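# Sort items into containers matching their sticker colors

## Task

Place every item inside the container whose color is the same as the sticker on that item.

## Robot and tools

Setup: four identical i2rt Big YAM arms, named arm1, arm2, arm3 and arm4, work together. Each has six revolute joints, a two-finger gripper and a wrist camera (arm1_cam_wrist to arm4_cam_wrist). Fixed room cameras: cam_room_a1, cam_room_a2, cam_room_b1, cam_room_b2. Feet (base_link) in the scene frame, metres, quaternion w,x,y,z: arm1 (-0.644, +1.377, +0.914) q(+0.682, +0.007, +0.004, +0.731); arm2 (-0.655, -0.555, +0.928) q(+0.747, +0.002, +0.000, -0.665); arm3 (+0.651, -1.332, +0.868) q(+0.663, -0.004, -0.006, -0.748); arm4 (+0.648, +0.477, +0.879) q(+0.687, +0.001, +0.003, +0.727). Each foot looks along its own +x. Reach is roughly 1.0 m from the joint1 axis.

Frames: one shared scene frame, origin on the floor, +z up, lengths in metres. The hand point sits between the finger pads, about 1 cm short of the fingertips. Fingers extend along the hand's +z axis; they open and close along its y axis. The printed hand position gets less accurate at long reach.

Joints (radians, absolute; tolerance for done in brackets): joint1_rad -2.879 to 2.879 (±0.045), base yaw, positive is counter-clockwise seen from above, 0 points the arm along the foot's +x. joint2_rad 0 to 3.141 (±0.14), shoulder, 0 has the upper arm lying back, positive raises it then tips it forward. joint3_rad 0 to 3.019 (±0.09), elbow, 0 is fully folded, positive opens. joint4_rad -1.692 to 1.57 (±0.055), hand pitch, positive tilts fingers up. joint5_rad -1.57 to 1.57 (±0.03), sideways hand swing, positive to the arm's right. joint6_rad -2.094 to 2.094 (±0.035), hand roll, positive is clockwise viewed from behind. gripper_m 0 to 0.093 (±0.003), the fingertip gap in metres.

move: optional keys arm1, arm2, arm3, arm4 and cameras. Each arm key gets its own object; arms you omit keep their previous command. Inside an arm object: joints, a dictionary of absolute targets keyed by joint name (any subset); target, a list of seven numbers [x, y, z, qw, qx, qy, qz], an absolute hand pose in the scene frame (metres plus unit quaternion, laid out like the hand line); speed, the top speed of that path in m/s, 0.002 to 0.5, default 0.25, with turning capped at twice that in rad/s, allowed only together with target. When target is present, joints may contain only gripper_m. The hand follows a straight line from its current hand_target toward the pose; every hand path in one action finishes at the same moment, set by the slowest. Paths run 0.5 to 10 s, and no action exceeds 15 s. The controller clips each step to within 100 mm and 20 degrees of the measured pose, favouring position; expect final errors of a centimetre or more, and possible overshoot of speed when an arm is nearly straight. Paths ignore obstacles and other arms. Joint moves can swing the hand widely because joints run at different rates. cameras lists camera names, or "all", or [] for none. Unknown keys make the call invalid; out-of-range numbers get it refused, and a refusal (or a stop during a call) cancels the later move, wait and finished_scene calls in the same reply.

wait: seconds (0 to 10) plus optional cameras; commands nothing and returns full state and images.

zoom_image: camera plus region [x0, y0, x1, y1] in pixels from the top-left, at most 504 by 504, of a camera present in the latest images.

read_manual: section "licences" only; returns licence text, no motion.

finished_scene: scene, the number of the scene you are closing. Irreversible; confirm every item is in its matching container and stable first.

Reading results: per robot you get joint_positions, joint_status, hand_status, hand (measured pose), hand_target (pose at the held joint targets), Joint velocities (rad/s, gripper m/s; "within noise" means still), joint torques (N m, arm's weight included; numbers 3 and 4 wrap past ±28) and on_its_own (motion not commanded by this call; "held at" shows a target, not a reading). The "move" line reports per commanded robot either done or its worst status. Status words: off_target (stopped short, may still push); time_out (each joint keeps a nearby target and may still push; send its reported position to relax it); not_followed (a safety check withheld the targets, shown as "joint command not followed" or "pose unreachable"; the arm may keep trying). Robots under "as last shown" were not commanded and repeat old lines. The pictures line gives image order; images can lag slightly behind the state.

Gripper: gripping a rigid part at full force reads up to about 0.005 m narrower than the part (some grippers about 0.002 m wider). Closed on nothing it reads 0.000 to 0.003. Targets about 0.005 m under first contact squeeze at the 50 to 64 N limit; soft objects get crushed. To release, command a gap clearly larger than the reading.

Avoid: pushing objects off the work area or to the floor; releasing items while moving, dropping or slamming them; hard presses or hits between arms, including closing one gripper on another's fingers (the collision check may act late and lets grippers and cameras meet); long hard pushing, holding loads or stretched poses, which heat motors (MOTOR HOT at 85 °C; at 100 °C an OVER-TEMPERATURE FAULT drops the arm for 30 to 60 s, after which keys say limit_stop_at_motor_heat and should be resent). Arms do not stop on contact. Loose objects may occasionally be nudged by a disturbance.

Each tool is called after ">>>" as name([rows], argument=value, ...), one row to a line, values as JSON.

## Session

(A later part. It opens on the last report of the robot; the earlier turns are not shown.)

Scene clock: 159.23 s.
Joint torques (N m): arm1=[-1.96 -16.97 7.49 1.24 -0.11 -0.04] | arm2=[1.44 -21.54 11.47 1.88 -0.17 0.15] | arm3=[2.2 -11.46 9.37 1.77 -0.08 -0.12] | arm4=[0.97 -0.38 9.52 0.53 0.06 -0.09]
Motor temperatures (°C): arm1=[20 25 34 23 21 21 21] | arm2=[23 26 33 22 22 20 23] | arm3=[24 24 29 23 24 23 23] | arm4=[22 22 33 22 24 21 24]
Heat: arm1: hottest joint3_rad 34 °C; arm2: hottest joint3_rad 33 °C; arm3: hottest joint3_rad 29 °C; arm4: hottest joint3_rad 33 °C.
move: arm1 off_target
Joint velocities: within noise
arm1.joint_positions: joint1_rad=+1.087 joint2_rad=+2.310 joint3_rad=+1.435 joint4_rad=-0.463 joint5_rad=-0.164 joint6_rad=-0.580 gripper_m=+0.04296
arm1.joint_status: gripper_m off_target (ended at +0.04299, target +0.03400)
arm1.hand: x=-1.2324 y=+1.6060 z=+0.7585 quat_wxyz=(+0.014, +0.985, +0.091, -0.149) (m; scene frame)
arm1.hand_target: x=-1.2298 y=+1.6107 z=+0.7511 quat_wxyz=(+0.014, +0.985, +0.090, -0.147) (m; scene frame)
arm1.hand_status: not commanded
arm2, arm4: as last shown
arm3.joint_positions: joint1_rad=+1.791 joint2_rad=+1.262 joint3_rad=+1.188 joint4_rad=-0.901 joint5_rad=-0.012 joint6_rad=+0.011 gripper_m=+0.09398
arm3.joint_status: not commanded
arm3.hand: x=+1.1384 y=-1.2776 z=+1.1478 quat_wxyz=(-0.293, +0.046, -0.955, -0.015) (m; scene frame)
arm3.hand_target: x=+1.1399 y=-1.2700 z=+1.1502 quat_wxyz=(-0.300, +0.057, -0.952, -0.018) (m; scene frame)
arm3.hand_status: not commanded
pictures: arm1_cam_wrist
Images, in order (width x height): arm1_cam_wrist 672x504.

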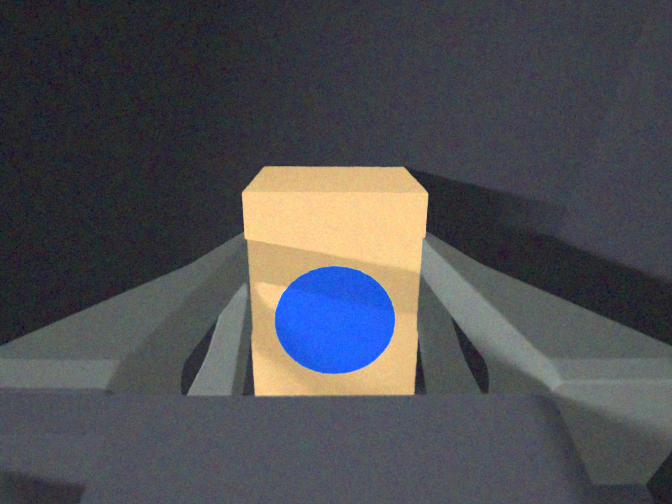

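>>> move(arm1={"target": [-1.228, 1.608, 0.95, -0.0135, -0.9848, -0.0905, 0.1472], "speed": 0.15}, arm2={"target": [-1.330, -0.4975, 0.95, -0.0135, -0.9848, -0.0905, 0.1472], "speed": 0.15}, cameras=["arm1_cam_wrist", "arm2_cam_wrist"])

Scene clock: 168.30 s.
Joint torques (N m): arm1=[-1.9 -17.9 13.98 0.34 -0.09 -0.01] | arm2=[1.38 -23.59 13.81 0.68 -0.18 0.13] | arm3=[2.14 -11.58 9.4 1.72 -0.06 -0.12] | arm4=[0.32 -0.97 9.63 0.68 0.04 -0.11]
Motor temperatures (°C): arm1=[20 25 34 23 21 21 21] | arm2=[23 27 33 22 22 20 24] | arm3=[24 24 29 23 24 23 23] | arm4=[22 21 34 22 24 21 24]
Heat: arm1: hottest joint3_rad 34 °C; arm2: hottest joint3_rad 33 °C; arm3: hottest joint3_rad 29 °C; arm4: hottest joint3_rad 34 °C.
move: arm1 off_target; arm2 off_target
Joint velocities: within noise
arm1.joint_positions: joint1_rad=+1.087 joint2_rad=+2.003 joint3_rad=+1.427 joint4_rad=-0.821 joint5_rad=-0.164 joint6_rad=-0.580 gripper_m=+0.04296
arm1.joint_status: not commanded
arm1.hand: x=-1.2080 y=+1.5960 z=+0.9213 quat_wxyz=(+0.028, +0.988, +0.089, -0.123) (m; scene frame)
arm1.hand_target: x=-1.2267 y=+1.6074 z=+0.9506 quat_wxyz=(+0.013, +0.985, +0.091, -0.147) (m; scene frame)
arm1.hand_status: off_target (0.037 m and 3.3 deg from the pose sent, 0.192 m and 0.2 deg at the start)
arm2.joint_positions: joint1_rad=-1.802 joint2_rad=+2.084 joint3_rad=+1.563 joint4_rad=-0.809 joint5_rad=-0.086 joint6_rad=-0.284 gripper_m=+0.05305
arm2.joint_status: not commanded
arm2.hand: x=-1.3093 y=-0.4943 z=+0.9259 quat_wxyz=(-0.016, -0.988, -0.089, +0.125) (m; scene frame)
arm2.hand_target: x=-1.3289 y=-0.4977 z=+0.9504 quat_wxyz=(-0.014, -0.985, -0.091, +0.148) (m; scene frame)
arm2.hand_status: off_target (0.032 m and 2.6 deg from the pose sent, 0.190 m and 1.8 deg at the start)
arm3, arm4: as last shown
pictures: arm1_cam_wrist, arm2_cam_wrist
Images, in order (width x height): arm1_cam_wrist 672x504, arm2_cam_wrist 672x504.

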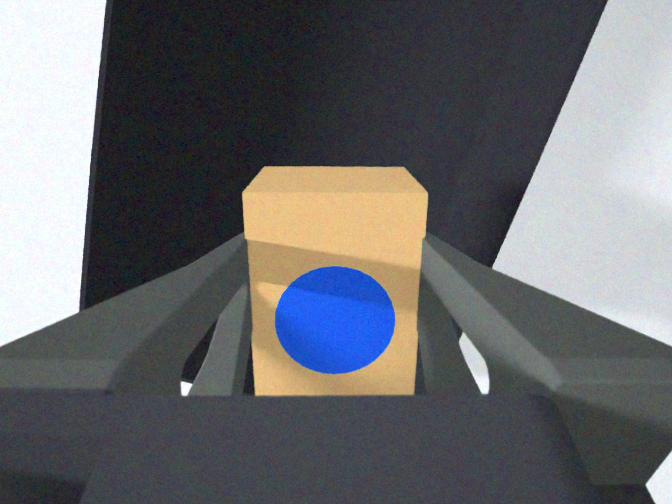

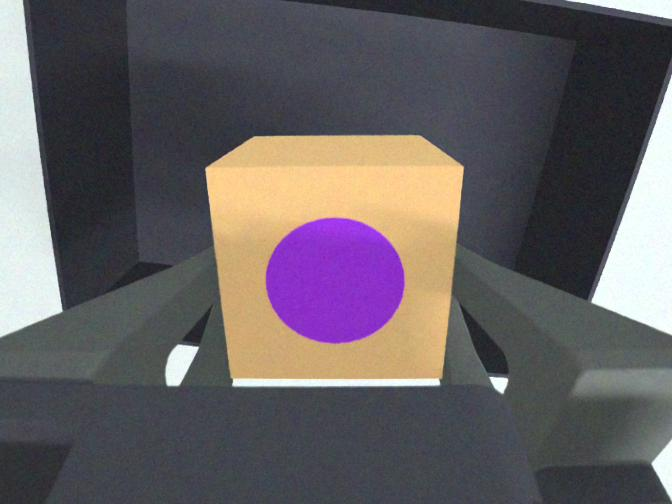

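>>> move(arm1={"target": [-1.150, 1.570, 1.08, -0.0135, -0.9848, -0.0905, 0.1472], "speed": 0.2}, arm2={"target": [-1.220, -0.500, 1.08, -0.0135, -0.9848, -0.0905, 0.1472], "speed": 0.2}, cameras=["arm1_cam_wrist", "arm2_cam_wrist"])

>>> move(arm1={"joints": {"joint2_rad": 1.03, "joint3_rad": 1.29, "joint4_rad": -1.571, "joint5_rad": 0.0, "joint6_rad": 0.0}}, arm2={"joints": {"joint2_rad": 1.03, "joint3_rad": 1.29, "joint4_rad": -1.571, "joint5_rad": 0.0, "joint6_rad": 0.0}}, cameras=["cam_room_b1", "cam_room_b2"])

Scene clock: 176.77 s.
Joint torques (N m): arm1=[-1.61 -14.04 10.71 0.42 -0.03 0.11] | arm2=[0.15 -18.2 9.76 0.76 -0.31 -0.05] | arm3=[2.08 -11.4 9.39 1.77 -0.07 -0.12] | arm4=[0.79 -0.5 9.63 0.68 0.06 -0.09]
Motor temperatures (°C): arm1=[20 26 34 23 21 21 22] | arm2=[23 27 34 22 22 20 24] | arm3=[24 24 29 23 24 23 23] | arm4=[22 21 34 22 24 21 24]
Heat: arm1: hottest joint3_rad 34 °C; arm2: hottest joint3_rad 34 °C; arm3: hottest joint3_rad 29 °C; arm4: hottest joint3_rad 34 °C.
move: arm1 done; arm2 done
Joint velocities: within noise
arm1.joint_positions: joint1_rad=+1.087 joint2_rad=+1.665 joint3_rad=+1.366 joint4_rad=-1.043 joint5_rad=-0.162 joint6_rad=-0.580 gripper_m=+0.04296
arm1.joint_status: not commanded
arm1.hand: x=-1.1512 y=+1.5719 z=+1.0736 quat_wxyz=(+0.015, +0.985, +0.091, -0.146) (m; scene frame)
arm1.hand_target: x=-1.1500 y=+1.5700 z=+1.0799 quat_wxyz=(+0.014, +0.985, +0.091, -0.147) (m; scene frame)
arm1.hand_status: done (0.007 m and 0.2 deg from the pose sent, 0.171 m and 3.3 deg at the start)
arm2.joint_positions: joint1_rad=-1.804 joint2_rad=+1.689 joint3_rad=+1.402 joint4_rad=-0.978 joint5_rad=-0.088 joint6_rad=-0.284 gripper_m=+0.05305
arm2.joint_status: not commanded
arm2.hand: x=-1.2273 y=-0.5039 z=+1.0838 quat_wxyz=(-0.011, -0.983, -0.090, +0.157) (m; scene frame)
arm2.hand_target: x=-1.2201 y=-0.5001 z=+1.0802 quat_wxyz=(-0.014, -0.985, -0.090, +0.147) (m; scene frame)
arm2.hand_status: done (0.009 m and 1.1 deg from the pose sent, 0.178 m and 2.6 deg at the start)
arm3, arm4: as last shown
pictures: arm1_cam_wrist, arm2_cam_wrist
Images, in order (width x height): arm1_cam_wrist 672x504, arm2_cam_wrist 672x504.

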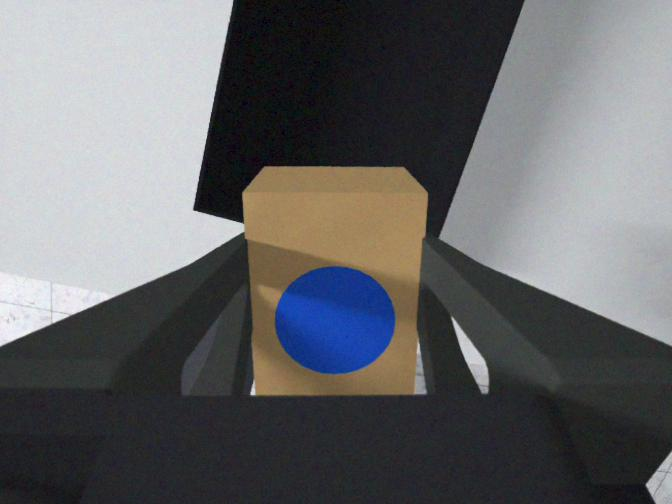

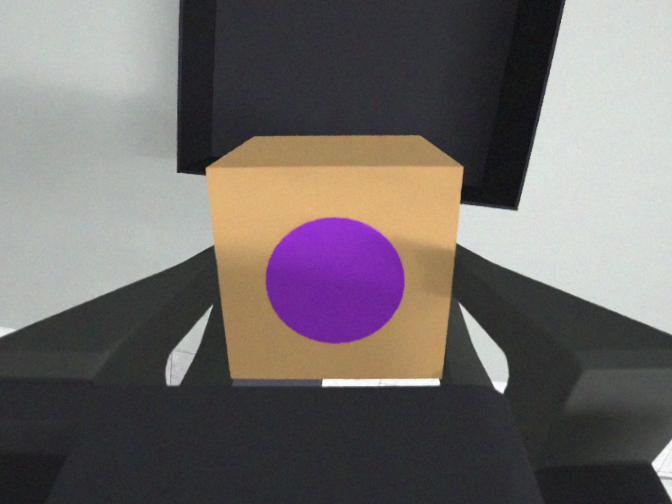

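Scene clock: 178.27 s.
Joint torques (N m): arm1=[-1.9 -2.61 12.78 0.44 0.07 0.13] | arm2=[0.15 -6.36 11.48 0.9 0.13 0.22] | arm3=[2.26 -11.52 9.39 1.78 -0.05 -0.13] | arm4=[0.97 -0.97 9.61 0.64 0.05 -0.08]
Motor temperatures (°C): arm1=[20 26 34 23 21 21 22] | arm2=[23 27 34 22 22 20 24] | arm3=[24 24 29 23 24 23 23] | arm4=[22 21 34 22 24 21 24]
Heat: arm1: hottest joint3_rad 34 °C; arm2: hottest joint3_rad 34 °C; arm3: hottest joint3_rad 29 °C; arm4: hottest joint3_rad 34 °C.
move: arm1 done; arm2 done
Joint velocities: within noise
arm1.joint_positions: joint1_rad=+1.087 joint2_rad=+1.029 joint3_rad=+1.269 joint4_rad=-1.563 joint5_rad=-0.002 joint6_rad=-0.009 gripper_m=+0.04297
arm1.joint_status: all done
arm1.hand: x=-0.9273 y=+1.5040 z=+1.2612 quat_wxyz=(-0.025, +0.971, -0.200, -0.129) (m; scene frame)
arm1.hand_target: x=-0.9289 y=+1.5040 z=+1.2696 quat_wxyz=(-0.026, +0.969, -0.203, -0.135) (m; scene frame)
arm1.hand_status: not commanded
arm2.joint_positions: joint1_rad=-1.805 joint2_rad=+1.022 joint3_rad=+1.281 joint4_rad=-1.562 joint5_rad=-0.003 joint6_rad=-0.015 gripper_m=+0.05306
arm2.joint_status: all done
arm2.hand: x=-0.9701 y=-0.5194 z=+1.2773 quat_wxyz=(+0.009, -0.990, +0.050, +0.132) (m; scene frame)
arm2.hand_target: x=-0.9705 y=-0.5163 z=+1.2783 quat_wxyz=(+0.010, -0.990, +0.062, +0.128) (m; scene frame)
arm2.hand_status: not commanded
arm3, arm4: as last shown
pictures: cam_room_b1, cam_room_b2
Images, in order (width x height): cam_room_b1 672x504, cam_room_b2 672x504.

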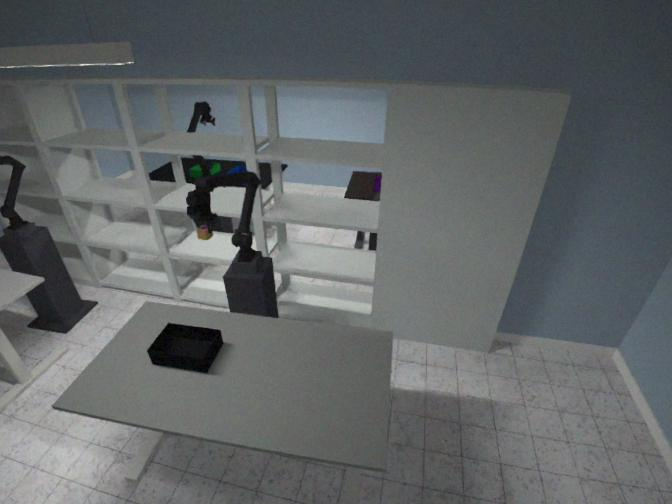

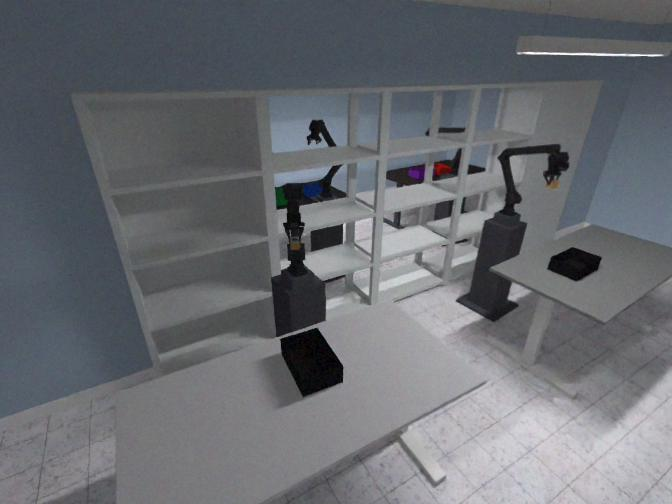

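>>> zoom_image(camera="cam_room_b2", region=[270, 320, 350, 400])

>>> zoom_image(camera="cam_room_b1", region=[140, 310, 230, 380])

Scaled by 6.300.

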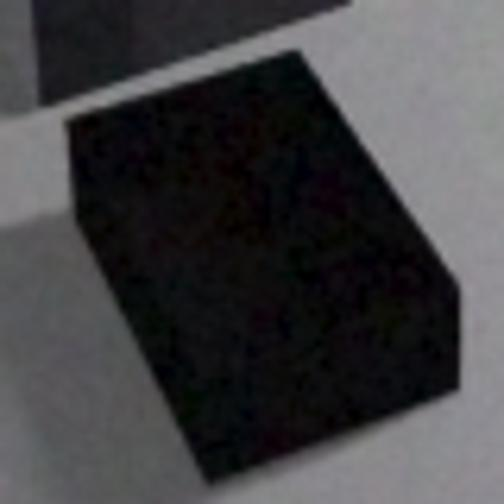

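Scaled by 5.600.

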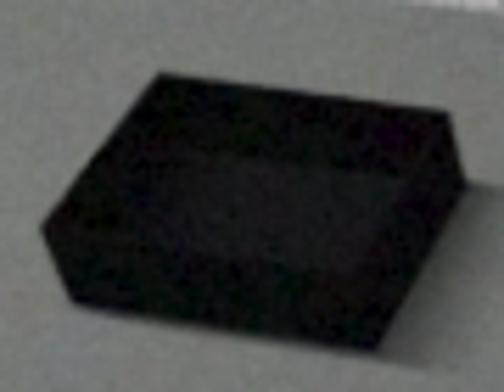

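>>> move(arm1={"joints": {"joint1_rad": -2.25}}, arm2={"joints": {"joint1_rad": 0.92}}, arm3={"joints": {"joint2_rad": 1.0, "joint3_rad": 1.2, "joint4_rad": -1.15, "joint5_rad": 0.0, "joint6_rad": 0.0, "gripper_m": 0.072}}, arm4={"joints": {"joint2_rad": 1.0, "joint3_rad": 1.2, "joint4_rad": -1.15, "joint5_rad": 0.0, "joint6_rad": 0.0, "gripper_m": 0.072}}, cameras=["arm1_cam_wrist", "arm2_cam_wrist", "arm4_cam_wrist"])

>>> move(arm3={"joints": {"joint1_rad": -1.986}}, arm4={"joints": {"joint1_rad": 0.906}}, cameras=[])

Scene clock: 189.47 s.
Joint torques (N m): arm1=[-1.79 -4.6 12.68 0.44 -0.04 0.11] | arm2=[0.91 -7.36 11.45 0.87 0.06 0.19] | arm3=[2.14 -6.42 10.39 0.88 0.14 -0.12] | arm4=[0.5 -6.42 11.12 1.55 0.05 -0.08]
Motor temperatures (°C): arm1=[20 26 34 23 21 21 22] | arm2=[23 27 35 22 22 20 24] | arm3=[24 24 29 23 24 23 23] | arm4=[22 22 34 22 24 21 24]
Heat: arm1: hottest joint3_rad 34 °C; arm2: hottest joint3_rad 35 °C; arm3: hottest joint3_rad 29 °C; arm4: hottest joint3_rad 34 °C.
move: arm1 done; arm2 done; arm3 done; arm4 done
Joint velocities: within noise
arm1.joint_positions: joint1_rad=-2.247 joint2_rad=+1.044 joint3_rad=+1.269 joint4_rad=-1.563 joint5_rad=+0.002 joint6_rad=-0.007 gripper_m=+0.04298
arm1.joint_status: all done
arm1.hand: x=-0.3768 y=+1.1938 z=+1.2472 quat_wxyz=(-0.102, -0.294, -0.950, +0.037) (m; scene frame)
arm1.hand_target: x=-0.3784 y=+1.1941 z=+1.2603 quat_wxyz=(-0.116, -0.298, -0.947, +0.040) (m; scene frame)
arm1.hand_status: not commanded
arm2.joint_positions: joint1_rad=+0.919 joint2_rad=+1.034 joint3_rad=+1.281 joint4_rad=-1.562 joint5_rad=-0.002 joint6_rad=-0.013 gripper_m=+0.05303
arm2.joint_status: all done
arm2.hand: x=-0.3812 y=-0.7193 z=+1.2741 quat_wxyz=(-0.123, -0.256, -0.958, +0.032) (m; scene frame)
arm2.hand_target: x=-0.3828 y=-0.7183 z=+1.2788 quat_wxyz=(-0.125, -0.262, -0.956, +0.032) (m; scene frame)
arm2.hand_status: not commanded
arm3.joint_positions: joint1_rad=+1.791 joint2_rad=+0.999 joint3_rad=+1.188 joint4_rad=-1.143 joint5_rad=-0.003 joint6_rad=+0.008 gripper_m=+0.07207
arm3.joint_status: all done
arm3.hand: x=+1.0400 y=-1.2878 z=+1.2245 quat_wxyz=(-0.303, +0.046, -0.952, -0.011) (m; scene frame)
arm3.hand_target: x=+1.0398 y=-1.2828 z=+1.2291 quat_wxyz=(-0.305, +0.056, -0.951, -0.011) (m; scene frame)
arm3.hand_status: not commanded
arm4.joint_positions: joint1_rad=-1.567 joint2_rad=+1.003 joint3_rad=+1.171 joint4_rad=-1.167 joint5_rad=+0.001 joint6_rad=+0.013 gripper_m=+0.07211
arm4.joint_status: all done
arm4.hand: x=+1.0339 y=+0.5012 z=+1.2204 quat_wxyz=(-0.279, +0.023, -0.960, -0.009) (m; scene frame)
arm4.hand_target: x=+1.0406 y=+0.5005 z=+1.2390 quat_wxyz=(-0.303, +0.028, -0.953, -0.007) (m; scene frame)
arm4.hand_status: not commanded
pictures: arm1_cam_wrist, arm2_cam_wrist, arm4_cam_wrist
Images, in order (width x height): arm1_cam_wrist 672x504, arm2_cam_wrist 672x504, arm4_cam_wrist 672x504.

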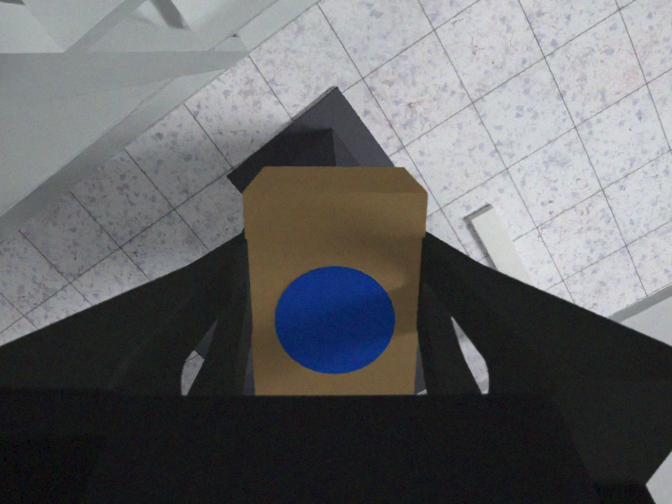

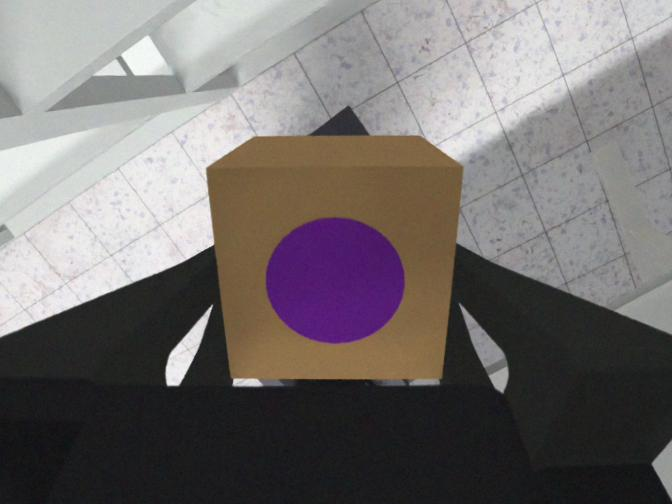

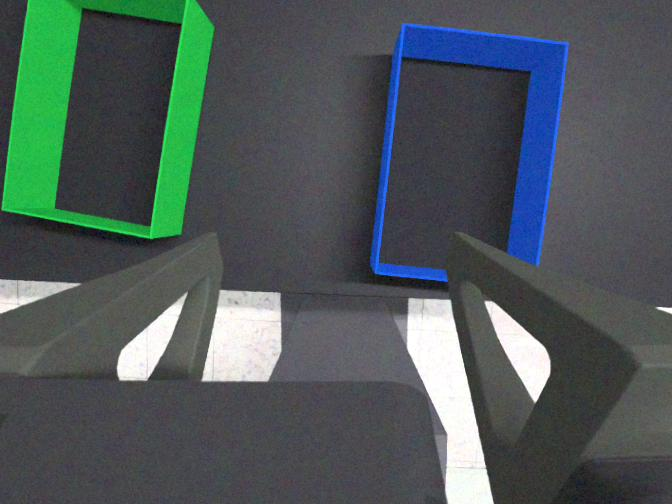

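Scene clock: 192.07 s.
Joint torques (N m): arm1=[-1.96 -4.72 12.72 0.53 0.01 0.1] | arm2=[0.79 -7.24 11.48 0.85 0.07 0.19] | arm3=[0.85 -6.53 10.5 1.39 -0.01 0.01] | arm4=[0.79 -6.83 11.12 1.31 0.12 -0.08]
Motor temperatures (°C): arm1=[20 26 34 23 21 21 22] | arm2=[23 27 35 22 22 20 24] | arm3=[24 24 29 23 24 23 23] | arm4=[22 22 34 22 24 21 24]
Heat: arm1: hottest joint3_rad 34 °C; arm2: hottest joint3_rad 35 °C; arm3: hottest joint3_rad 29 °C; arm4: hottest joint3_rad 34 °C.
move: arm3 done; arm4 done
Joint velocities: within noise
arm1, arm2: as last shown
arm3.joint_positions: joint1_rad=-1.978 joint2_rad=+0.998 joint3_rad=+1.187 joint4_rad=-1.156 joint5_rad=+0.001 joint6_rad=-0.007 gripper_m=+0.07207
arm3.joint_status: all done
arm3.hand: x=+0.3153 y=-1.1304 z=+1.2194 quat_wxyz=(+0.073, -0.923, +0.248, +0.285) (m; scene frame)
arm3.hand_target: x=+0.3139 y=-1.1263 z=+1.2259 quat_wxyz=(+0.075, -0.919, +0.254, +0.292) (m; scene frame)
arm3.hand_status: not commanded
arm4.joint_positions: joint1_rad=+0.907 joint2_rad=+1.003 joint3_rad=+1.171 joint4_rad=-1.158 joint5_rad=-0.001 joint6_rad=+0.012 gripper_m=+0.07211
arm4.joint_status: all done
arm4.hand: x=+0.3319 y=+0.6996 z=+1.2243 quat_wxyz=(-0.081, +0.912, -0.292, -0.275) (m; scene frame)
arm4.hand_target: x=+0.3285 y=+0.7028 z=+1.2417 quat_wxyz=(-0.089, +0.908, -0.286, -0.293) (m; scene frame)
arm4.hand_status: not commanded
pictures: none
No camera images: "cameras" was empty.

>>> move(arm1={"target": [-0.373, 1.188, 1.075, 0.1410, 0.2966, 0.9435, -0.0443], "speed": 0.2}, arm2={"target": [-0.3715, -0.724, 1.075, 0.1258, 0.2633, 0.9558, -0.0347], "speed": 0.2}, cameras=[])

>>> move(arm1={"target": [-0.15, 1.0325, 1.082, 0.1410, 0.2966, 0.9435, -0.0443], "speed": 0.2}, arm2={"target": [-0.15, -0.856, 1.080, 0.1258, 0.2633, 0.9558, -0.0347], "speed": 0.2}, cameras=["arm1_cam_wrist", "arm2_cam_wrist"])

Scene clock: 204.97 s.
Joint torques (N m): arm1=[-2.2 -2.37 11.58 1.66 -0.02 0] | arm2=[1.03 -6.95 10.32 2.03 0.14 0.21] | arm3=[0.91 -6.53 10.48 1.37 -0.01 0.02] | arm4=[0.73 -6.48 11.08 1.24 0.09 -0.11]
Motor temperatures (°C): arm1=[20 25 34 23 21 21 22] | arm2=[23 26 35 22 22 20 24] | arm3=[24 24 29 23 24 23 23] | arm4=[22 22 35 22 24 21 24]
Heat: arm1: hottest joint3_rad 34 °C; arm2: hottest joint3_rad 35 °C; arm3: hottest joint3_rad 29 °C; arm4: hottest joint3_rad 35 °C.
move: arm1 done; arm2 done
Joint velocities: within noise
arm1.joint_positions: joint1_rad=-2.247 joint2_rad=+1.013 joint3_rad=+0.775 joint4_rad=-1.043 joint5_rad=-0.007 joint6_rad=-0.007 gripper_m=+0.04298
arm1.joint_status: not commanded
arm1.hand: x=-0.3774 y=+1.1945 z=+1.0716 quat_wxyz=(-0.131, -0.292, -0.946, +0.041) (m; scene frame)
arm1.hand_target: x=-0.3731 y=+1.1881 z=+1.0751 quat_wxyz=(-0.141, -0.297, -0.944, +0.044) (m; scene frame)
arm1.hand_status: done (0.009 m and 1.3 deg from the pose sent, 0.172 m and 4.6 deg at the start)
arm2.joint_positions: joint1_rad=+0.919 joint2_rad=+1.068 joint3_rad=+0.781 joint4_rad=-1.032 joint5_rad=+0.002 joint6_rad=-0.010 gripper_m=+0.05303
arm2.joint_status: not commanded
arm2.hand: x=-0.3748 y=-0.7229 z=+1.0770 quat_wxyz=(-0.121, -0.258, -0.958, +0.033) (m; scene frame)
arm2.hand_target: x=-0.3716 y=-0.7239 z=+1.0750 quat_wxyz=(-0.126, -0.263, -0.956, +0.035) (m; scene frame)
arm2.hand_status: done (0.004 m and 0.9 deg from the pose sent, 0.199 m and 0.9 deg at the start)
arm3, arm4: as last shown
pictures: none
No camera images: "cameras" was empty.

Scene clock: 206.97 s.
Joint torques (N m): arm1=[-2.73 -13.63 15.9 0.57 0 0.09] | arm2=[0.97 -16.91 15.34 0.72 0.11 0.19] | arm3=[0.85 -6.65 10.5 1.36 -0.01 0.02] | arm4=[0.38 -6.95 11.06 1.14 0.12 -0.1]
Motor temperatures (°C): arm1=[20 25 35 23 21 21 22] | arm2=[23 26 35 22 22 20 24] | arm3=[24 24 29 23 24 23 23] | arm4=[22 22 35 22 24 21 24]
Heat: arm1: hottest joint3_rad 35 °C; arm2: hottest joint3_rad 35 °C; arm3: hottest joint3_rad 29 °C; arm4: hottest joint3_rad 35 °C.
move: arm1 off_target; arm2 off_target
Joint velocities: within noise
arm1.joint_positions: joint1_rad=-2.247 joint2_rad=+1.730 joint3_rad=+1.456 joint4_rad=-1.030 joint5_rad=-0.007 joint6_rad=-0.007 gripper_m=+0.04298
arm1.joint_status: not commanded
arm1.hand: x=-0.1636 y=+1.0459 z=+1.0586 quat_wxyz=(-0.120, -0.293, -0.948, +0.038) (m; scene frame)
arm1.hand_target: x=-0.1512 y=+1.0334 z=+1.0821 quat_wxyz=(-0.141, -0.297, -0.943, +0.044) (m; scene frame)
arm1.hand_status: off_target (0.030 m and 2.6 deg from the pose sent, 0.279 m and 1.3 deg at the start)
arm2.joint_positions: joint1_rad=+0.919 joint2_rad=+1.729 joint3_rad=+1.418 joint4_rad=-1.025 joint5_rad=+0.002 joint6_rad=-0.010 gripper_m=+0.05303
arm2.joint_status: not commanded
arm2.hand: x=-0.1659 y=-0.8467 z=+1.0661 quat_wxyz=(-0.113, -0.258, -0.959, +0.031) (m; scene frame)
arm2.hand_target: x=-0.1508 y=-0.8555 z=+1.0803 quat_wxyz=(-0.127, -0.263, -0.956, +0.035) (m; scene frame)
arm2.hand_status: off_target (0.023 m and 1.6 deg from the pose sent, 0.261 m and 0.8 deg at the start)
arm3, arm4: as last shown
pictures: arm1_cam_wrist, arm2_cam_wrist
Images, in order (width x height): arm1_cam_wrist 672x504, arm2_cam_wrist 672x504.

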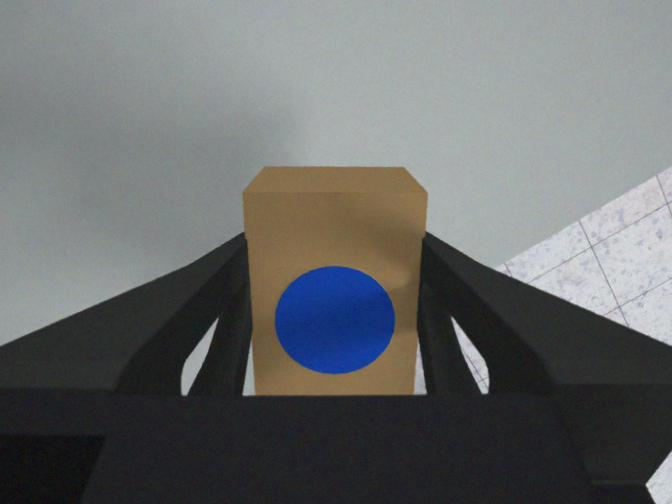

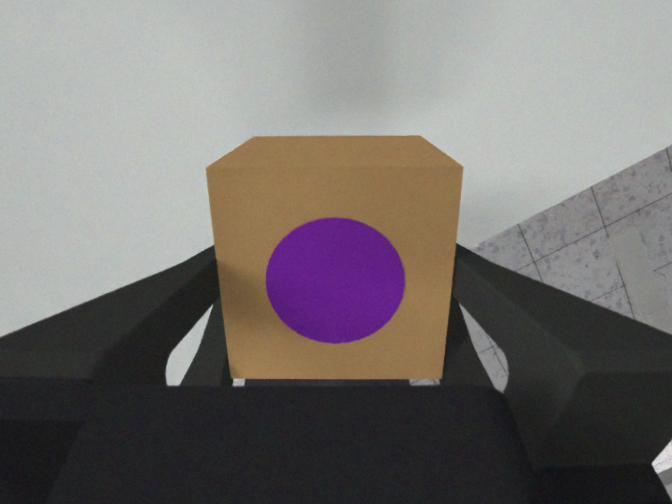

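>>> move(arm1={"target": [0.003, 0.925, 1.088, 0.1410, 0.2966, 0.9435, -0.0443], "speed": 0.15}, arm2={"target": [0.010, -0.951, 1.081, 0.1258, 0.2633, 0.9558, -0.0347], "speed": 0.15}, cameras=["arm1_cam_wrist", "arm2_cam_wrist"])

Scene clock: 214.37 s.
Joint torques (N m): arm1=[-2.73 -21.66 17.16 0.29 0.02 0.09] | arm2=[0.85 -24.23 16.47 0.69 0.11 0.19] | arm3=[0.79 -6.65 10.45 1.4 -0.01 0.01] | arm4=[0.73 -7 11.1 1.21 0.11 -0.05]
Motor temperatures (°C): arm1=[20 25 36 23 21 21 22] | arm2=[23 27 35 22 22 20 24] | arm3=[24 24 29 23 24 23 23] | arm4=[22 22 35 22 24 21 24]
Heat: arm1: hottest joint3_rad 36 °C; arm2: hottest joint3_rad 35 °C; arm3: hottest joint3_rad 29 °C; arm4: hottest joint3_rad 35 °C.
move: arm1 off_target; arm2 off_target
Joint velocities: within noise
arm1.joint_positions: joint1_rad=-2.247 joint2_rad=+2.324 joint3_rad=+2.428 joint4_rad=-1.410 joint5_rad=-0.007 joint6_rad=-0.007 gripper_m=+0.04298
arm1.joint_status: not commanded
arm1.hand: x=-0.0046 y=+0.9355 z=+1.0658 quat_wxyz=(-0.119, -0.293, -0.948, +0.038) (m; scene frame)
arm1.hand_target: x=+0.0018 y=+0.9259 z=+1.0880 quat_wxyz=(-0.142, -0.296, -0.943, +0.045) (m; scene frame)
arm1.hand_status: off_target (0.026 m and 2.7 deg from the pose sent, 0.208 m and 2.6 deg at the start)
arm2.joint_positions: joint1_rad=+0.919 joint2_rad=+2.284 joint3_rad=+2.315 joint4_rad=-1.363 joint5_rad=+0.002 joint6_rad=-0.010 gripper_m=+0.05303
arm2.joint_status: not commanded
arm2.hand: x=-0.0011 y=-0.9445 z=+1.0740 quat_wxyz=(-0.116, -0.258, -0.959, +0.031) (m; scene frame)
arm2.hand_target: x=+0.0092 y=-0.9505 z=+1.0809 quat_wxyz=(-0.127, -0.263, -0.956, +0.035) (m; scene frame)
arm2.hand_status: off_target (0.015 m and 1.4 deg from the pose sent, 0.205 m and 1.7 deg at the start)
arm3, arm4: as last shown
pictures: arm1_cam_wrist, arm2_cam_wrist
Images, in order (width x height): arm1_cam_wrist 672x504, arm2_cam_wrist 672x504.

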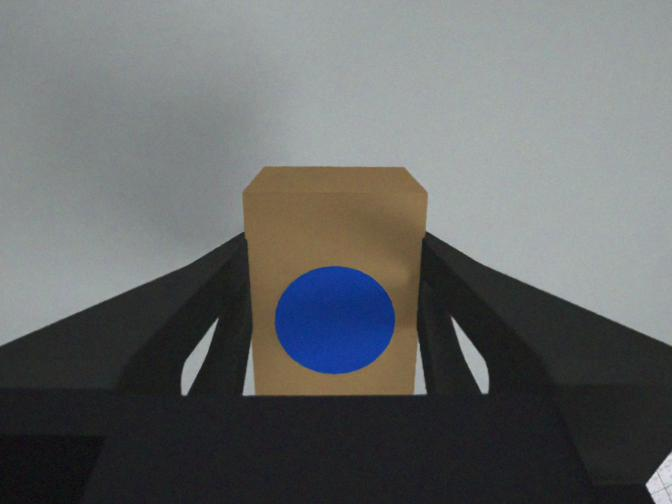

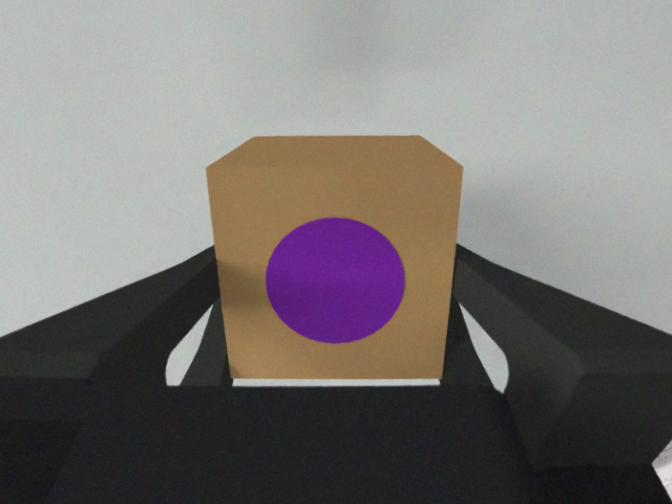

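>>> move(arm1={"target": [0.003, 0.925, 1.056, 0.1656, 0.2953, 0.9395, -0.0521], "speed": 0.06}, arm2={"target": [0.010, -0.951, 1.044, 0.1375, 0.2629, 0.9543, -0.0379], "speed": 0.06}, cameras=[])

>>> move(arm1={"target": [0.003, 0.925, 1.043, 0.1656, 0.2953, 0.9395, -0.0521], "speed": 0.04}, arm2={"target": [0.010, -0.951, 1.032, 0.1375, 0.2629, 0.9543, -0.0379], "speed": 0.04}, cameras=[])

Scene clock: 225.67 s.
Joint torques (N m): arm1=[-2.78 -23.77 11.14 1.65 -0.01 0.1] | arm2=[0.85 -25.99 10.48 2.03 0.12 0.19] | arm3=[0.91 -6.71 10.5 1.4 -0.02 0.02] | arm4=[1.03 -6.65 11.18 1.16 0.12 -0.07]
Motor temperatures (°C): arm1=[20 25 38 23 21 21 22] | arm2=[23 27 36 22 22 20 24] | arm3=[24 24 29 23 24 23 23] | arm4=[22 22 36 22 24 21 24]
Heat: arm1: hottest joint3_rad 38 °C; arm2: hottest joint3_rad 36 °C; arm3: hottest joint3_rad 29 °C; arm4: hottest joint3_rad 36 °C.
move: arm1 off_target; arm2 done
Joint velocities: within noise
arm1.joint_positions: joint1_rad=-2.247 joint2_rad=+2.296 joint3_rad=+2.285 joint4_rad=-1.242 joint5_rad=-0.007 joint6_rad=-0.006 gripper_m=+0.04298
arm1.joint_status: not commanded
arm1.hand: x=+0.0013 y=+0.9312 z=+1.0337 quat_wxyz=(-0.144, -0.291, -0.945, +0.045) (m; scene frame)
arm1.hand_target: x=+0.0027 y=+0.9253 z=+1.0561 quat_wxyz=(-0.165, -0.295, -0.940, +0.052) (m; scene frame)
arm1.hand_status: off_target (0.023 m and 2.7 deg from the pose sent, 0.016 m and 5.6 deg at the start)
arm2.joint_positions: joint1_rad=+0.919 joint2_rad=+2.284 joint3_rad=+2.251 joint4_rad=-1.256 joint5_rad=+0.002 joint6_rad=-0.010 gripper_m=+0.05303
arm2.joint_status: not commanded
arm2.hand: x=+0.0076 y=-0.9496 z=+1.0521 quat_wxyz=(-0.136, -0.258, -0.956, +0.037) (m; scene frame)
arm2.hand_target: x=+0.0099 y=-0.9508 z=+1.0439 quat_wxyz=(-0.137, -0.263, -0.954, +0.038) (m; scene frame)
arm2.hand_status: done (0.009 m and 0.7 deg from the pose sent, 0.033 m and 2.7 deg at the start)
arm3, arm4: as last shown
pictures: none
No camera images: "cameras" was empty.

Scene clock: 226.63 s.
Joint torques (N m): arm1=[-1.32 -23.53 10.67 1.74 0 0.14] | arm2=[0.85 -26.05 10.14 2.06 0.11 0.18] | arm3=[0.91 -6.65 10.48 1.35 -0.02 0.02] | arm4=[0.32 -7.24 11.14 1.16 0.09 -0.06]
Motor temperatures (°C): arm1=[20 25 38 23 21 21 22] | arm2=[23 27 36 22 22 20 24] | arm3=[24 24 29 23 24 23 23] | arm4=[22 22 36 22 24 21 24]
Heat: arm1: hottest joint3_rad 38 °C; arm2: hottest joint3_rad 36 °C; arm3: hottest joint3_rad 29 °C; arm4: hottest joint3_rad 36 °C.
move: arm1 off_target; arm2 off_target
Joint velocities: within noise
arm1.joint_positions: joint1_rad=-2.247 joint2_rad=+2.292 joint3_rad=+2.261 joint4_rad=-1.212 joint5_rad=-0.007 joint6_rad=-0.006 gripper_m=+0.04299
arm1.joint_status: not commanded
arm1.hand: x=+0.0023 y=+0.9305 z=+1.0284 quat_wxyz=(-0.149, -0.291, -0.944, +0.047) (m; scene frame)
arm1.hand_target: x=+0.0030 y=+0.9252 z=+1.0430 quat_wxyz=(-0.165, -0.295, -0.940, +0.052) (m; scene frame)
arm1.hand_status: off_target (0.016 m and 2.1 deg from the pose sent, 0.011 m and 2.7 deg at the start)
arm2.joint_positions: joint1_rad=+0.919 joint2_rad=+2.284 joint3_rad=+2.228 joint4_rad=-1.226 joint5_rad=+0.002 joint6_rad=-0.010 gripper_m=+0.05303
arm2.joint_status: not commanded
arm2.hand: x=+0.0087 y=-0.9502 z=+1.0440 quat_wxyz=(-0.139, -0.257, -0.955, +0.038) (m; scene frame)
arm2.hand_target: x=+0.0099 y=-0.9509 z=+1.0321 quat_wxyz=(-0.137, -0.263, -0.954, +0.038) (m; scene frame)
arm2.hand_status: off_target (0.012 m and 0.7 deg from the pose sent, 0.020 m and 0.7 deg at the start)
arm3, arm4: as last shown
pictures: none
No camera images: "cameras" was empty.

>>> move(arm1={"target": [0.003, 0.925, 1.035, 0.1656, 0.2953, 0.9395, -0.0521], "speed": 0.04}, arm2={"target": [0.008, -0.950, 1.020, 0.1375, 0.2629, 0.9543, -0.0379], "speed": 0.04}, cameras=["arm1_cam_wrist", "arm2_cam_wrist"])

Scene clock: 230.90 s.
Joint torques (N m): arm1=[-2.49 -22.89 10.41 1.68 0.02 0.08] | arm2=[0.79 -26.29 9.55 2.09 0.11 0.18] | arm3=[0.91 -6.65 10.48 1.39 -0.02 0.02] | arm4=[0.73 -7 11.14 1.2 0.12 -0.06]
Motor temperatures (°C): arm1=[20 26 38 23 21 21 22] | arm2=[23 28 36 22 22 20 24] | arm3=[24 24 29 23 24 23 23] | arm4=[22 22 36 22 24 21 24]
Heat: arm1: hottest joint3_rad 38 °C; arm2: hottest joint3_rad 36 °C; arm3: hottest joint3_rad 29 °C; arm4: hottest joint3_rad 36 °C.
move: arm1 done; arm2 off_target
Joint velocities: within noise
arm1.joint_positions: joint1_rad=-2.247 joint2_rad=+2.285 joint3_rad=+2.246 joint4_rad=-1.196 joint5_rad=-0.007 joint6_rad=-0.006 gripper_m=+0.04299
arm1.joint_status: not commanded
arm1.hand: x=+0.0023 y=+0.9305 z=+1.0281 quat_wxyz=(-0.153, -0.291, -0.943, +0.048) (m; scene frame)
arm1.hand_target: x=+0.0030 y=+0.9251 z=+1.0351 quat_wxyz=(-0.165, -0.295, -0.940, +0.052) (m; scene frame)
arm1.hand_status: done (0.009 m and 1.7 deg from the pose sent, 0.009 m and 2.1 deg at the start)
arm2.joint_positions: joint1_rad=+0.919 joint2_rad=+2.284 joint3_rad=+2.197 joint4_rad=-1.192 joint5_rad=+0.002 joint6_rad=-0.010 gripper_m=+0.05303
arm2.joint_status: not commanded
arm2.hand: x=+0.0085 y=-0.9500 z=+1.0321 quat_wxyz=(-0.140, -0.257, -0.955, +0.038) (m; scene frame)
arm2.hand_target: x=+0.0079 y=-0.9499 z=+1.0201 quat_wxyz=(-0.137, -0.263, -0.954, +0.038) (m; scene frame)
arm2.hand_status: off_target (0.012 m and 0.7 deg from the pose sent, 0.024 m and 0.7 deg at the start)
arm3, arm4: as last shown
pictures: arm1_cam_wrist, arm2_cam_wrist
Images, in order (width x height): arm1_cam_wrist 672x504, arm2_cam_wrist 672x504.

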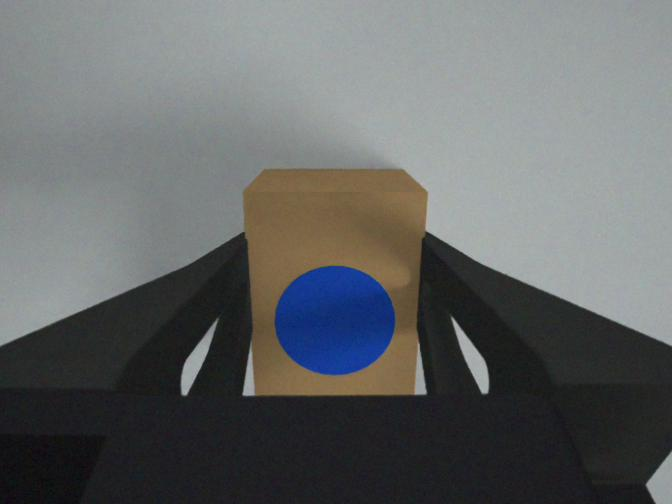

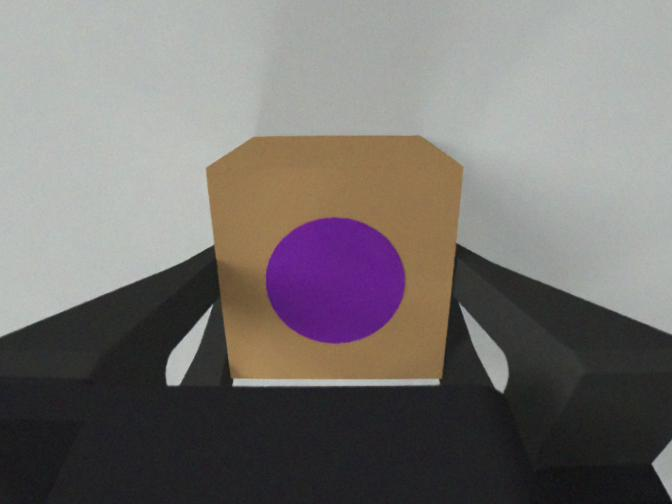

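>>> move(arm2={"target": [0.008, -0.950, 1.012, 0.1375, 0.2629, 0.9543, -0.0379], "speed": 0.04}, cameras=["arm2_cam_wrist"])

Scene clock: 234.87 s.
Joint torques (N m): arm1=[-2.61 -22.89 10.35 1.73 0.03 0.1] | arm2=[0.91 -25.82 8.94 2.32 0.11 0.18] | arm3=[0.85 -6.48 10.5 1.37 -0.01 0.02] | arm4=[0.67 -7 11.17 1.18 0.08 -0.11]
Motor temperatures (°C): arm1=[20 26 37 23 21 21 22] | arm2=[23 28 35 22 22 20 25] | arm3=[24 24 29 23 24 23 23] | arm4=[22 22 36 22 24 21 24]
Heat: arm1: hottest joint3_rad 37 °C; arm2: hottest joint3_rad 35 °C; arm3: hottest joint3_rad 29 °C; arm4: hottest joint3_rad 36 °C.
move: arm2 off_target
Joint velocities: within noise
arm1, arm3, arm4: as last shown
arm1.joint_positions: joint1_rad=-2.247 joint2_rad=+2.285 joint3_rad=+2.246 joint4_rad=-1.195 joint5_rad=-0.007 joint6_rad=-0.006 gripper_m=+0.04299
arm1.hand: x=+0.0026 y=+0.9303 z=+1.0283 quat_wxyz=(-0.153, -0.291, -0.943, +0.048) (m; scene frame)
arm2.joint_positions: joint1_rad=+0.919 joint2_rad=+2.282 joint3_rad=+2.189 joint4_rad=-1.180 joint5_rad=+0.002 joint6_rad=-0.010 gripper_m=+0.05303
arm2.joint_status: not commanded
arm2.hand: x=+0.0092 y=-0.9504 z=+1.0308 quat_wxyz=(-0.143, -0.257, -0.955, +0.039) (m; scene frame)
arm2.hand_target: x=+0.0077 y=-0.9497 z=+1.0121 quat_wxyz=(-0.137, -0.263, -0.954, +0.038) (m; scene frame)
arm2.hand_status: off_target (0.019 m and 0.9 deg from the pose sent, 0.020 m and 0.7 deg at the start)
pictures: arm2_cam_wrist
Images, in order (width x height): arm2_cam_wrist 672x504.

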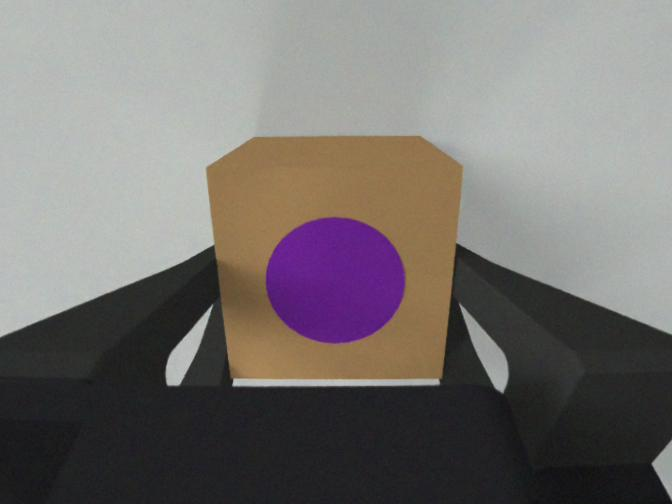

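>>> move(arm1={"target": [0.003, 0.928, 1.036, 0.1656, 0.2953, 0.9395, -0.0521], "speed": 0.1}, arm2={"target": [0.009, -0.950, 1.022, 0.1375, 0.2629, 0.9543, -0.0379], "speed": 0.1}, cameras=[])

>>> move(arm1={"joints": {"gripper_m": 0.062}}, arm2={"joints": {"gripper_m": 0.071}}, cameras=["arm1_cam_wrist", "arm2_cam_wrist"])

Scene clock: 241.17 s.
Joint torques (N m): arm1=[-2.14 -22.65 10.32 1.66 0.04 0.12] | arm2=[1.03 -25.88 11.03 1.32 0.12 0.19] | arm3=[0.79 -6.59 10.47 1.36 -0.01 0.02] | arm4=[0.85 -6.65 11 1.18 0.12 -0.05]
Motor temperatures (°C): arm1=[20 27 37 23 21 21 22] | arm2=[23 28 35 22 22 20 25] | arm3=[24 24 29 23 24 23 23] | arm4=[22 22 36 22 24 21 24]
Heat: arm1: hottest joint3_rad 37 °C; arm2: hottest joint3_rad 35 °C; arm3: hottest joint3_rad 29 °C; arm4: hottest joint3_rad 36 °C.
move: arm1 done; arm2 done
Joint velocities: within noise
arm1.joint_positions: joint1_rad=-2.247 joint2_rad=+2.280 joint3_rad=+2.238 joint4_rad=-1.188 joint5_rad=-0.007 joint6_rad=-0.006 gripper_m=+0.04299
arm1.joint_status: not commanded
arm1.hand: x=+0.0023 y=+0.9305 z=+1.0285 quat_wxyz=(-0.155, -0.291, -0.943, +0.049) (m; scene frame)
arm1.hand_target: x=+0.0030 y=+0.9281 z=+1.0359 quat_wxyz=(-0.165, -0.295, -0.940, +0.052) (m; scene frame)
arm1.hand_status: done (0.008 m and 1.4 deg from the pose sent, 0.008 m and 1.6 deg at the start)
arm2.joint_positions: joint1_rad=+0.919 joint2_rad=+2.281 joint3_rad=+2.188 joint4_rad=-1.179 joint5_rad=+0.002 joint6_rad=-0.010 gripper_m=+0.05303
arm2.joint_status: not commanded
arm2.hand: x=+0.0092 y=-0.9504 z=+1.0309 quat_wxyz=(-0.144, -0.257, -0.955, +0.039) (m; scene frame)
arm2.hand_target: x=+0.0089 y=-0.9499 z=+1.0220 quat_wxyz=(-0.137, -0.263, -0.954, +0.038) (m; scene frame)
arm2.hand_status: done (0.009 m and 1.0 deg from the pose sent, 0.009 m and 1.0 deg at the start)
arm3.joint_positions: joint1_rad=-1.978 joint2_rad=+0.998 joint3_rad=+1.187 joint4_rad=-1.156 joint5_rad=+0.001 joint6_rad=-0.007 gripper_m=+0.07207
arm3.joint_status: not commanded
arm3.hand: x=+0.3153 y=-1.1304 z=+1.2194 quat_wxyz=(+0.073, -0.923, +0.248, +0.285) (m; scene frame)
arm3.hand_target: x=+0.3139 y=-1.1263 z=+1.2259 quat_wxyz=(+0.075, -0.919, +0.254, +0.292) (m; scene frame)
arm3.hand_status: not commanded
arm4.joint_positions: joint1_rad=+0.907 joint2_rad=+1.003 joint3_rad=+1.171 joint4_rad=-1.158 joint5_rad=-0.001 joint6_rad=+0.012 gripper_m=+0.07211
arm4.joint_status: not commanded
arm4.hand: x=+0.3319 y=+0.6996 z=+1.2243 quat_wxyz=(-0.081, +0.912, -0.292, -0.275) (m; scene frame)
arm4.hand_target: x=+0.3285 y=+0.7028 z=+1.2417 quat_wxyz=(-0.089, +0.908, -0.286, -0.293) (m; scene frame)
arm4.hand_status: not commanded
pictures: none
No camera images: "cameras" was empty.

Scene clock: 241.73 s.
Joint torques (N m): arm1=[-2.55 -22.71 10.97 1.51 0.09 0.14] | arm2=[0.79 -25.88 11.03 1.32 0.11 0.18] | arm3=[0.73 -6.65 10.51 1.37 -0.01 0.02] | arm4=[0.67 -6.65 11.18 1.16 0.11 -0.06]
Motor temperatures (°C): arm1=[20 27 37 23 21 21 22] | arm2=[23 28 35 22 22 20 25] | arm3=[24 24 29 23 24 23 23] | arm4=[22 22 36 22 24 21 24]
Heat: arm1: hottest joint3_rad 37 °C; arm2: hottest joint3_rad 35 °C; arm3: hottest joint3_rad 29 °C; arm4: hottest joint3_rad 36 °C.
move: arm1 done; arm2 done
Joint velocities: within noise
arm1.joint_positions: joint1_rad=-2.247 joint2_rad=+2.280 joint3_rad=+2.227 joint4_rad=-1.186 joint5_rad=-0.007 joint6_rad=-0.006 gripper_m=+0.06196
arm1.joint_status: all done
arm1.hand: x=+0.0005 y=+0.9317 z=+1.0239 quat_wxyz=(-0.151, -0.291, -0.943, +0.048) (m; scene frame)
arm1.hand_target: x=+0.0030 y=+0.9281 z=+1.0360 quat_wxyz=(-0.165, -0.295, -0.940, +0.052) (m; scene frame)
arm1.hand_status: not commanded
arm2.joint_positions: joint1_rad=+0.919 joint2_rad=+2.281 joint3_rad=+2.188 joint4_rad=-1.179 joint5_rad=+0.002 joint6_rad=-0.010 gripper_m=+0.07093
arm2.joint_status: all done
arm2.hand: x=+0.0092 y=-0.9504 z=+1.0309 quat_wxyz=(-0.144, -0.257, -0.955, +0.039) (m; scene frame)
arm2.hand_target: x=+0.0089 y=-0.9499 z=+1.0220 quat_wxyz=(-0.137, -0.263, -0.954, +0.038) (m; scene frame)
arm2.hand_status: not commanded
arm3, arm4: as last shown
pictures: arm1_cam_wrist, arm2_cam_wrist
Images, in order (width x height): arm1_cam_wrist 672x504, arm2_cam_wrist 672x504.

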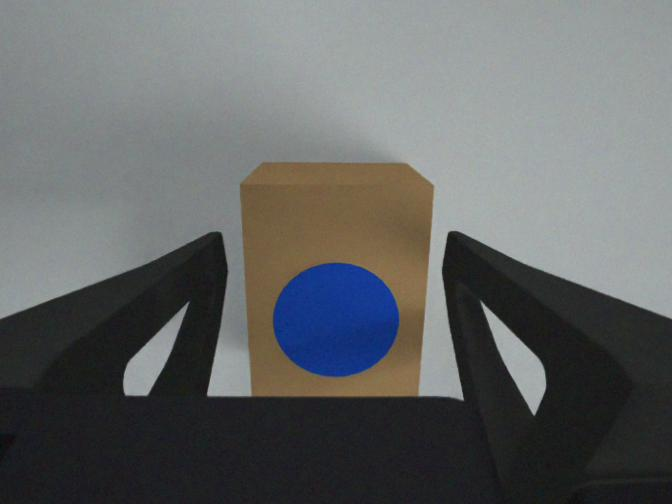

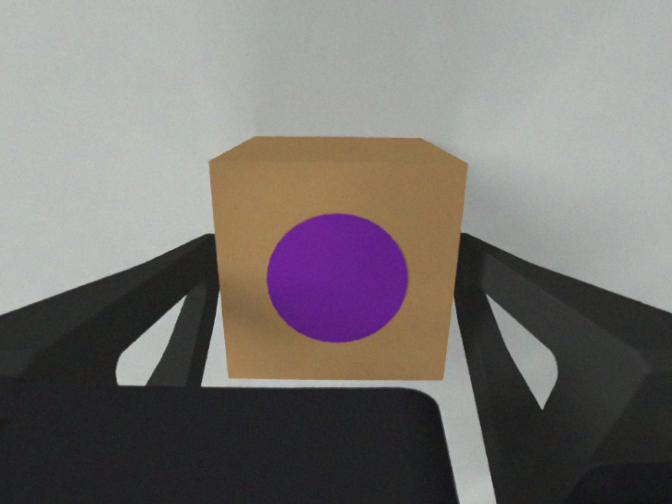

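>>> move(arm1={"target": [0.001, 0.931, 1.10, 0.1656, 0.2953, 0.9395, -0.0521], "speed": 0.12}, arm2={"target": [0.007, -0.949, 1.095, 0.1375, 0.2629, 0.9543, -0.0379], "speed": 0.12}, cameras=["arm1_cam_wrist", "arm2_cam_wrist"])

>>> move(arm1={"target": [-0.373, 1.188, 1.10, 0.1656, 0.2953, 0.9395, -0.0521], "speed": 0.25}, arm2={"target": [-0.3715, -0.724, 1.10, 0.1375, 0.2629, 0.9543, -0.0379], "speed": 0.25}, cameras=[])

Scene clock: 248.53 s.
Joint torques (N m): arm1=[-2.37 -23.24 16.73 0.42 0.07 0.13] | arm2=[0.91 -27.16 15.68 0.66 0.1 0.18] | arm3=[0.67 -6.71 10.47 1.35 -0.01 0.02] | arm4=[0.67 -6.77 11.1 1.09 0.14 -0.08]
Motor temperatures (°C): arm1=[20 28 37 23 21 21 22] | arm2=[23 28 36 22 22 20 24] | arm3=[24 24 29 23 24 23 23] | arm4=[22 22 36 22 24 21 24]
Heat: arm1: hottest joint3_rad 37 °C; arm2: hottest joint3_rad 36 °C; arm3: hottest joint3_rad 29 °C; arm4: hottest joint3_rad 36 °C.
move: arm1 off_target; arm2 off_target
Joint velocities: within noise
arm1.joint_positions: joint1_rad=-2.247 joint2_rad=+2.267 joint3_rad=+2.304 joint4_rad=-1.311 joint5_rad=-0.007 joint6_rad=-0.005 gripper_m=+0.06196
arm1.joint_status: not commanded
arm1.hand: x=-0.0082 y=+0.9381 z=+1.0590 quat_wxyz=(-0.134, -0.293, -0.946, +0.042) (m; scene frame)
arm1.hand_target: x=-0.0007 y=+0.9323 z=+1.1001 quat_wxyz=(-0.166, -0.295, -0.939, +0.052) (m; scene frame)
arm1.hand_status: off_target (0.043 m and 3.9 deg from the pose sent, 0.076 m and 1.9 deg at the start)
arm2.joint_positions: joint1_rad=+0.919 joint2_rad=+2.277 joint3_rad=+2.287 joint4_rad=-1.340 joint5_rad=+0.002 joint6_rad=-0.010 gripper_m=+0.07093
arm2.joint_status: not commanded
arm2.hand: x=-0.0022 y=-0.9439 z=+1.0677 quat_wxyz=(-0.116, -0.258, -0.959, +0.031) (m; scene frame)
arm2.hand_target: x=+0.0059 y=-0.9482 z=+1.0948 quat_wxyz=(-0.138, -0.263, -0.954, +0.038) (m; scene frame)
arm2.hand_status: off_target (0.029 m and 2.7 deg from the pose sent, 0.064 m and 1.0 deg at the start)
arm3, arm4: as last shown
pictures: arm1_cam_wrist, arm2_cam_wrist
Images, in order (width x height): arm1_cam_wrist 672x504, arm2_cam_wrist 672x504.

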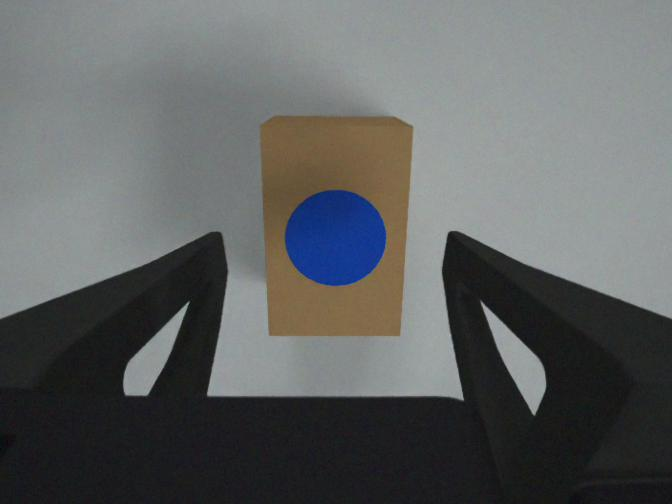

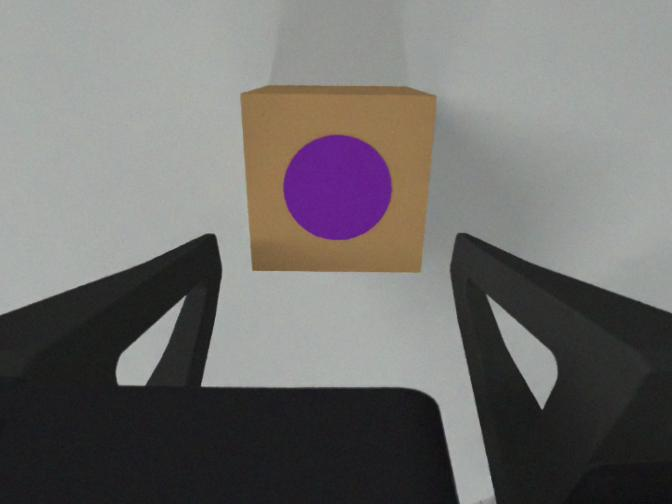

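Scene clock: 250.93 s.
Joint torques (N m): arm1=[-2.78 -2.37 11.45 0.73 -0.04 0.02] | arm2=[1.2 -6.89 10 0.9 0.16 0.2] | arm3=[0.91 -6.59 10.48 1.35 -0.01 0.01] | arm4=[0.85 -6.77 11 1.25 0.11 -0.07]
Motor temperatures (°C): arm1=[20 28 37 23 21 21 22] | arm2=[23 28 35 22 22 20 24] | arm3=[24 24 29 23 24 23 23] | arm4=[22 22 36 22 24 21 24]
Heat: arm1: hottest joint3_rad 37 °C; arm2: hottest joint3_rad 35 °C; arm3: hottest joint3_rad 29 °C; arm4: hottest joint3_rad 36 °C.
move: arm1 done; arm2 done
Joint velocities: within noise
arm1.joint_positions: joint1_rad=-2.247 joint2_rad=+0.963 joint3_rad=+0.804 joint4_rad=-1.038 joint5_rad=-0.008 joint6_rad=-0.005 gripper_m=+0.06196
arm1.joint_status: not commanded
arm1.hand: x=-0.3707 y=+1.1902 z=+1.1002 quat_wxyz=(-0.171, -0.290, -0.940, +0.053) (m; scene frame)
arm1.hand_target: x=-0.3729 y=+1.1881 z=+1.1000 quat_wxyz=(-0.166, -0.295, -0.940, +0.052) (m; scene frame)
arm1.hand_status: done (0.003 m and 0.8 deg from the pose sent, 0.444 m and 3.9 deg at the start)
arm2.joint_positions: joint1_rad=+0.919 joint2_rad=+1.033 joint3_rad=+0.828 joint4_rad=-1.052 joint5_rad=+0.002 joint6_rad=-0.008 gripper_m=+0.07093
arm2.joint_status: not commanded
arm2.hand: x=-0.3668 y=-0.7279 z=+1.1072 quat_wxyz=(-0.151, -0.258, -0.954, +0.041) (m; scene frame)
arm2.hand_target: x=-0.3715 y=-0.7240 z=+1.1001 quat_wxyz=(-0.138, -0.263, -0.954, +0.038) (m; scene frame)
arm2.hand_status: done (0.009 m and 1.7 deg from the pose sent, 0.431 m and 2.7 deg at the start)
arm3, arm4: as last shown
pictures: none
No camera images: "cameras" was empty.


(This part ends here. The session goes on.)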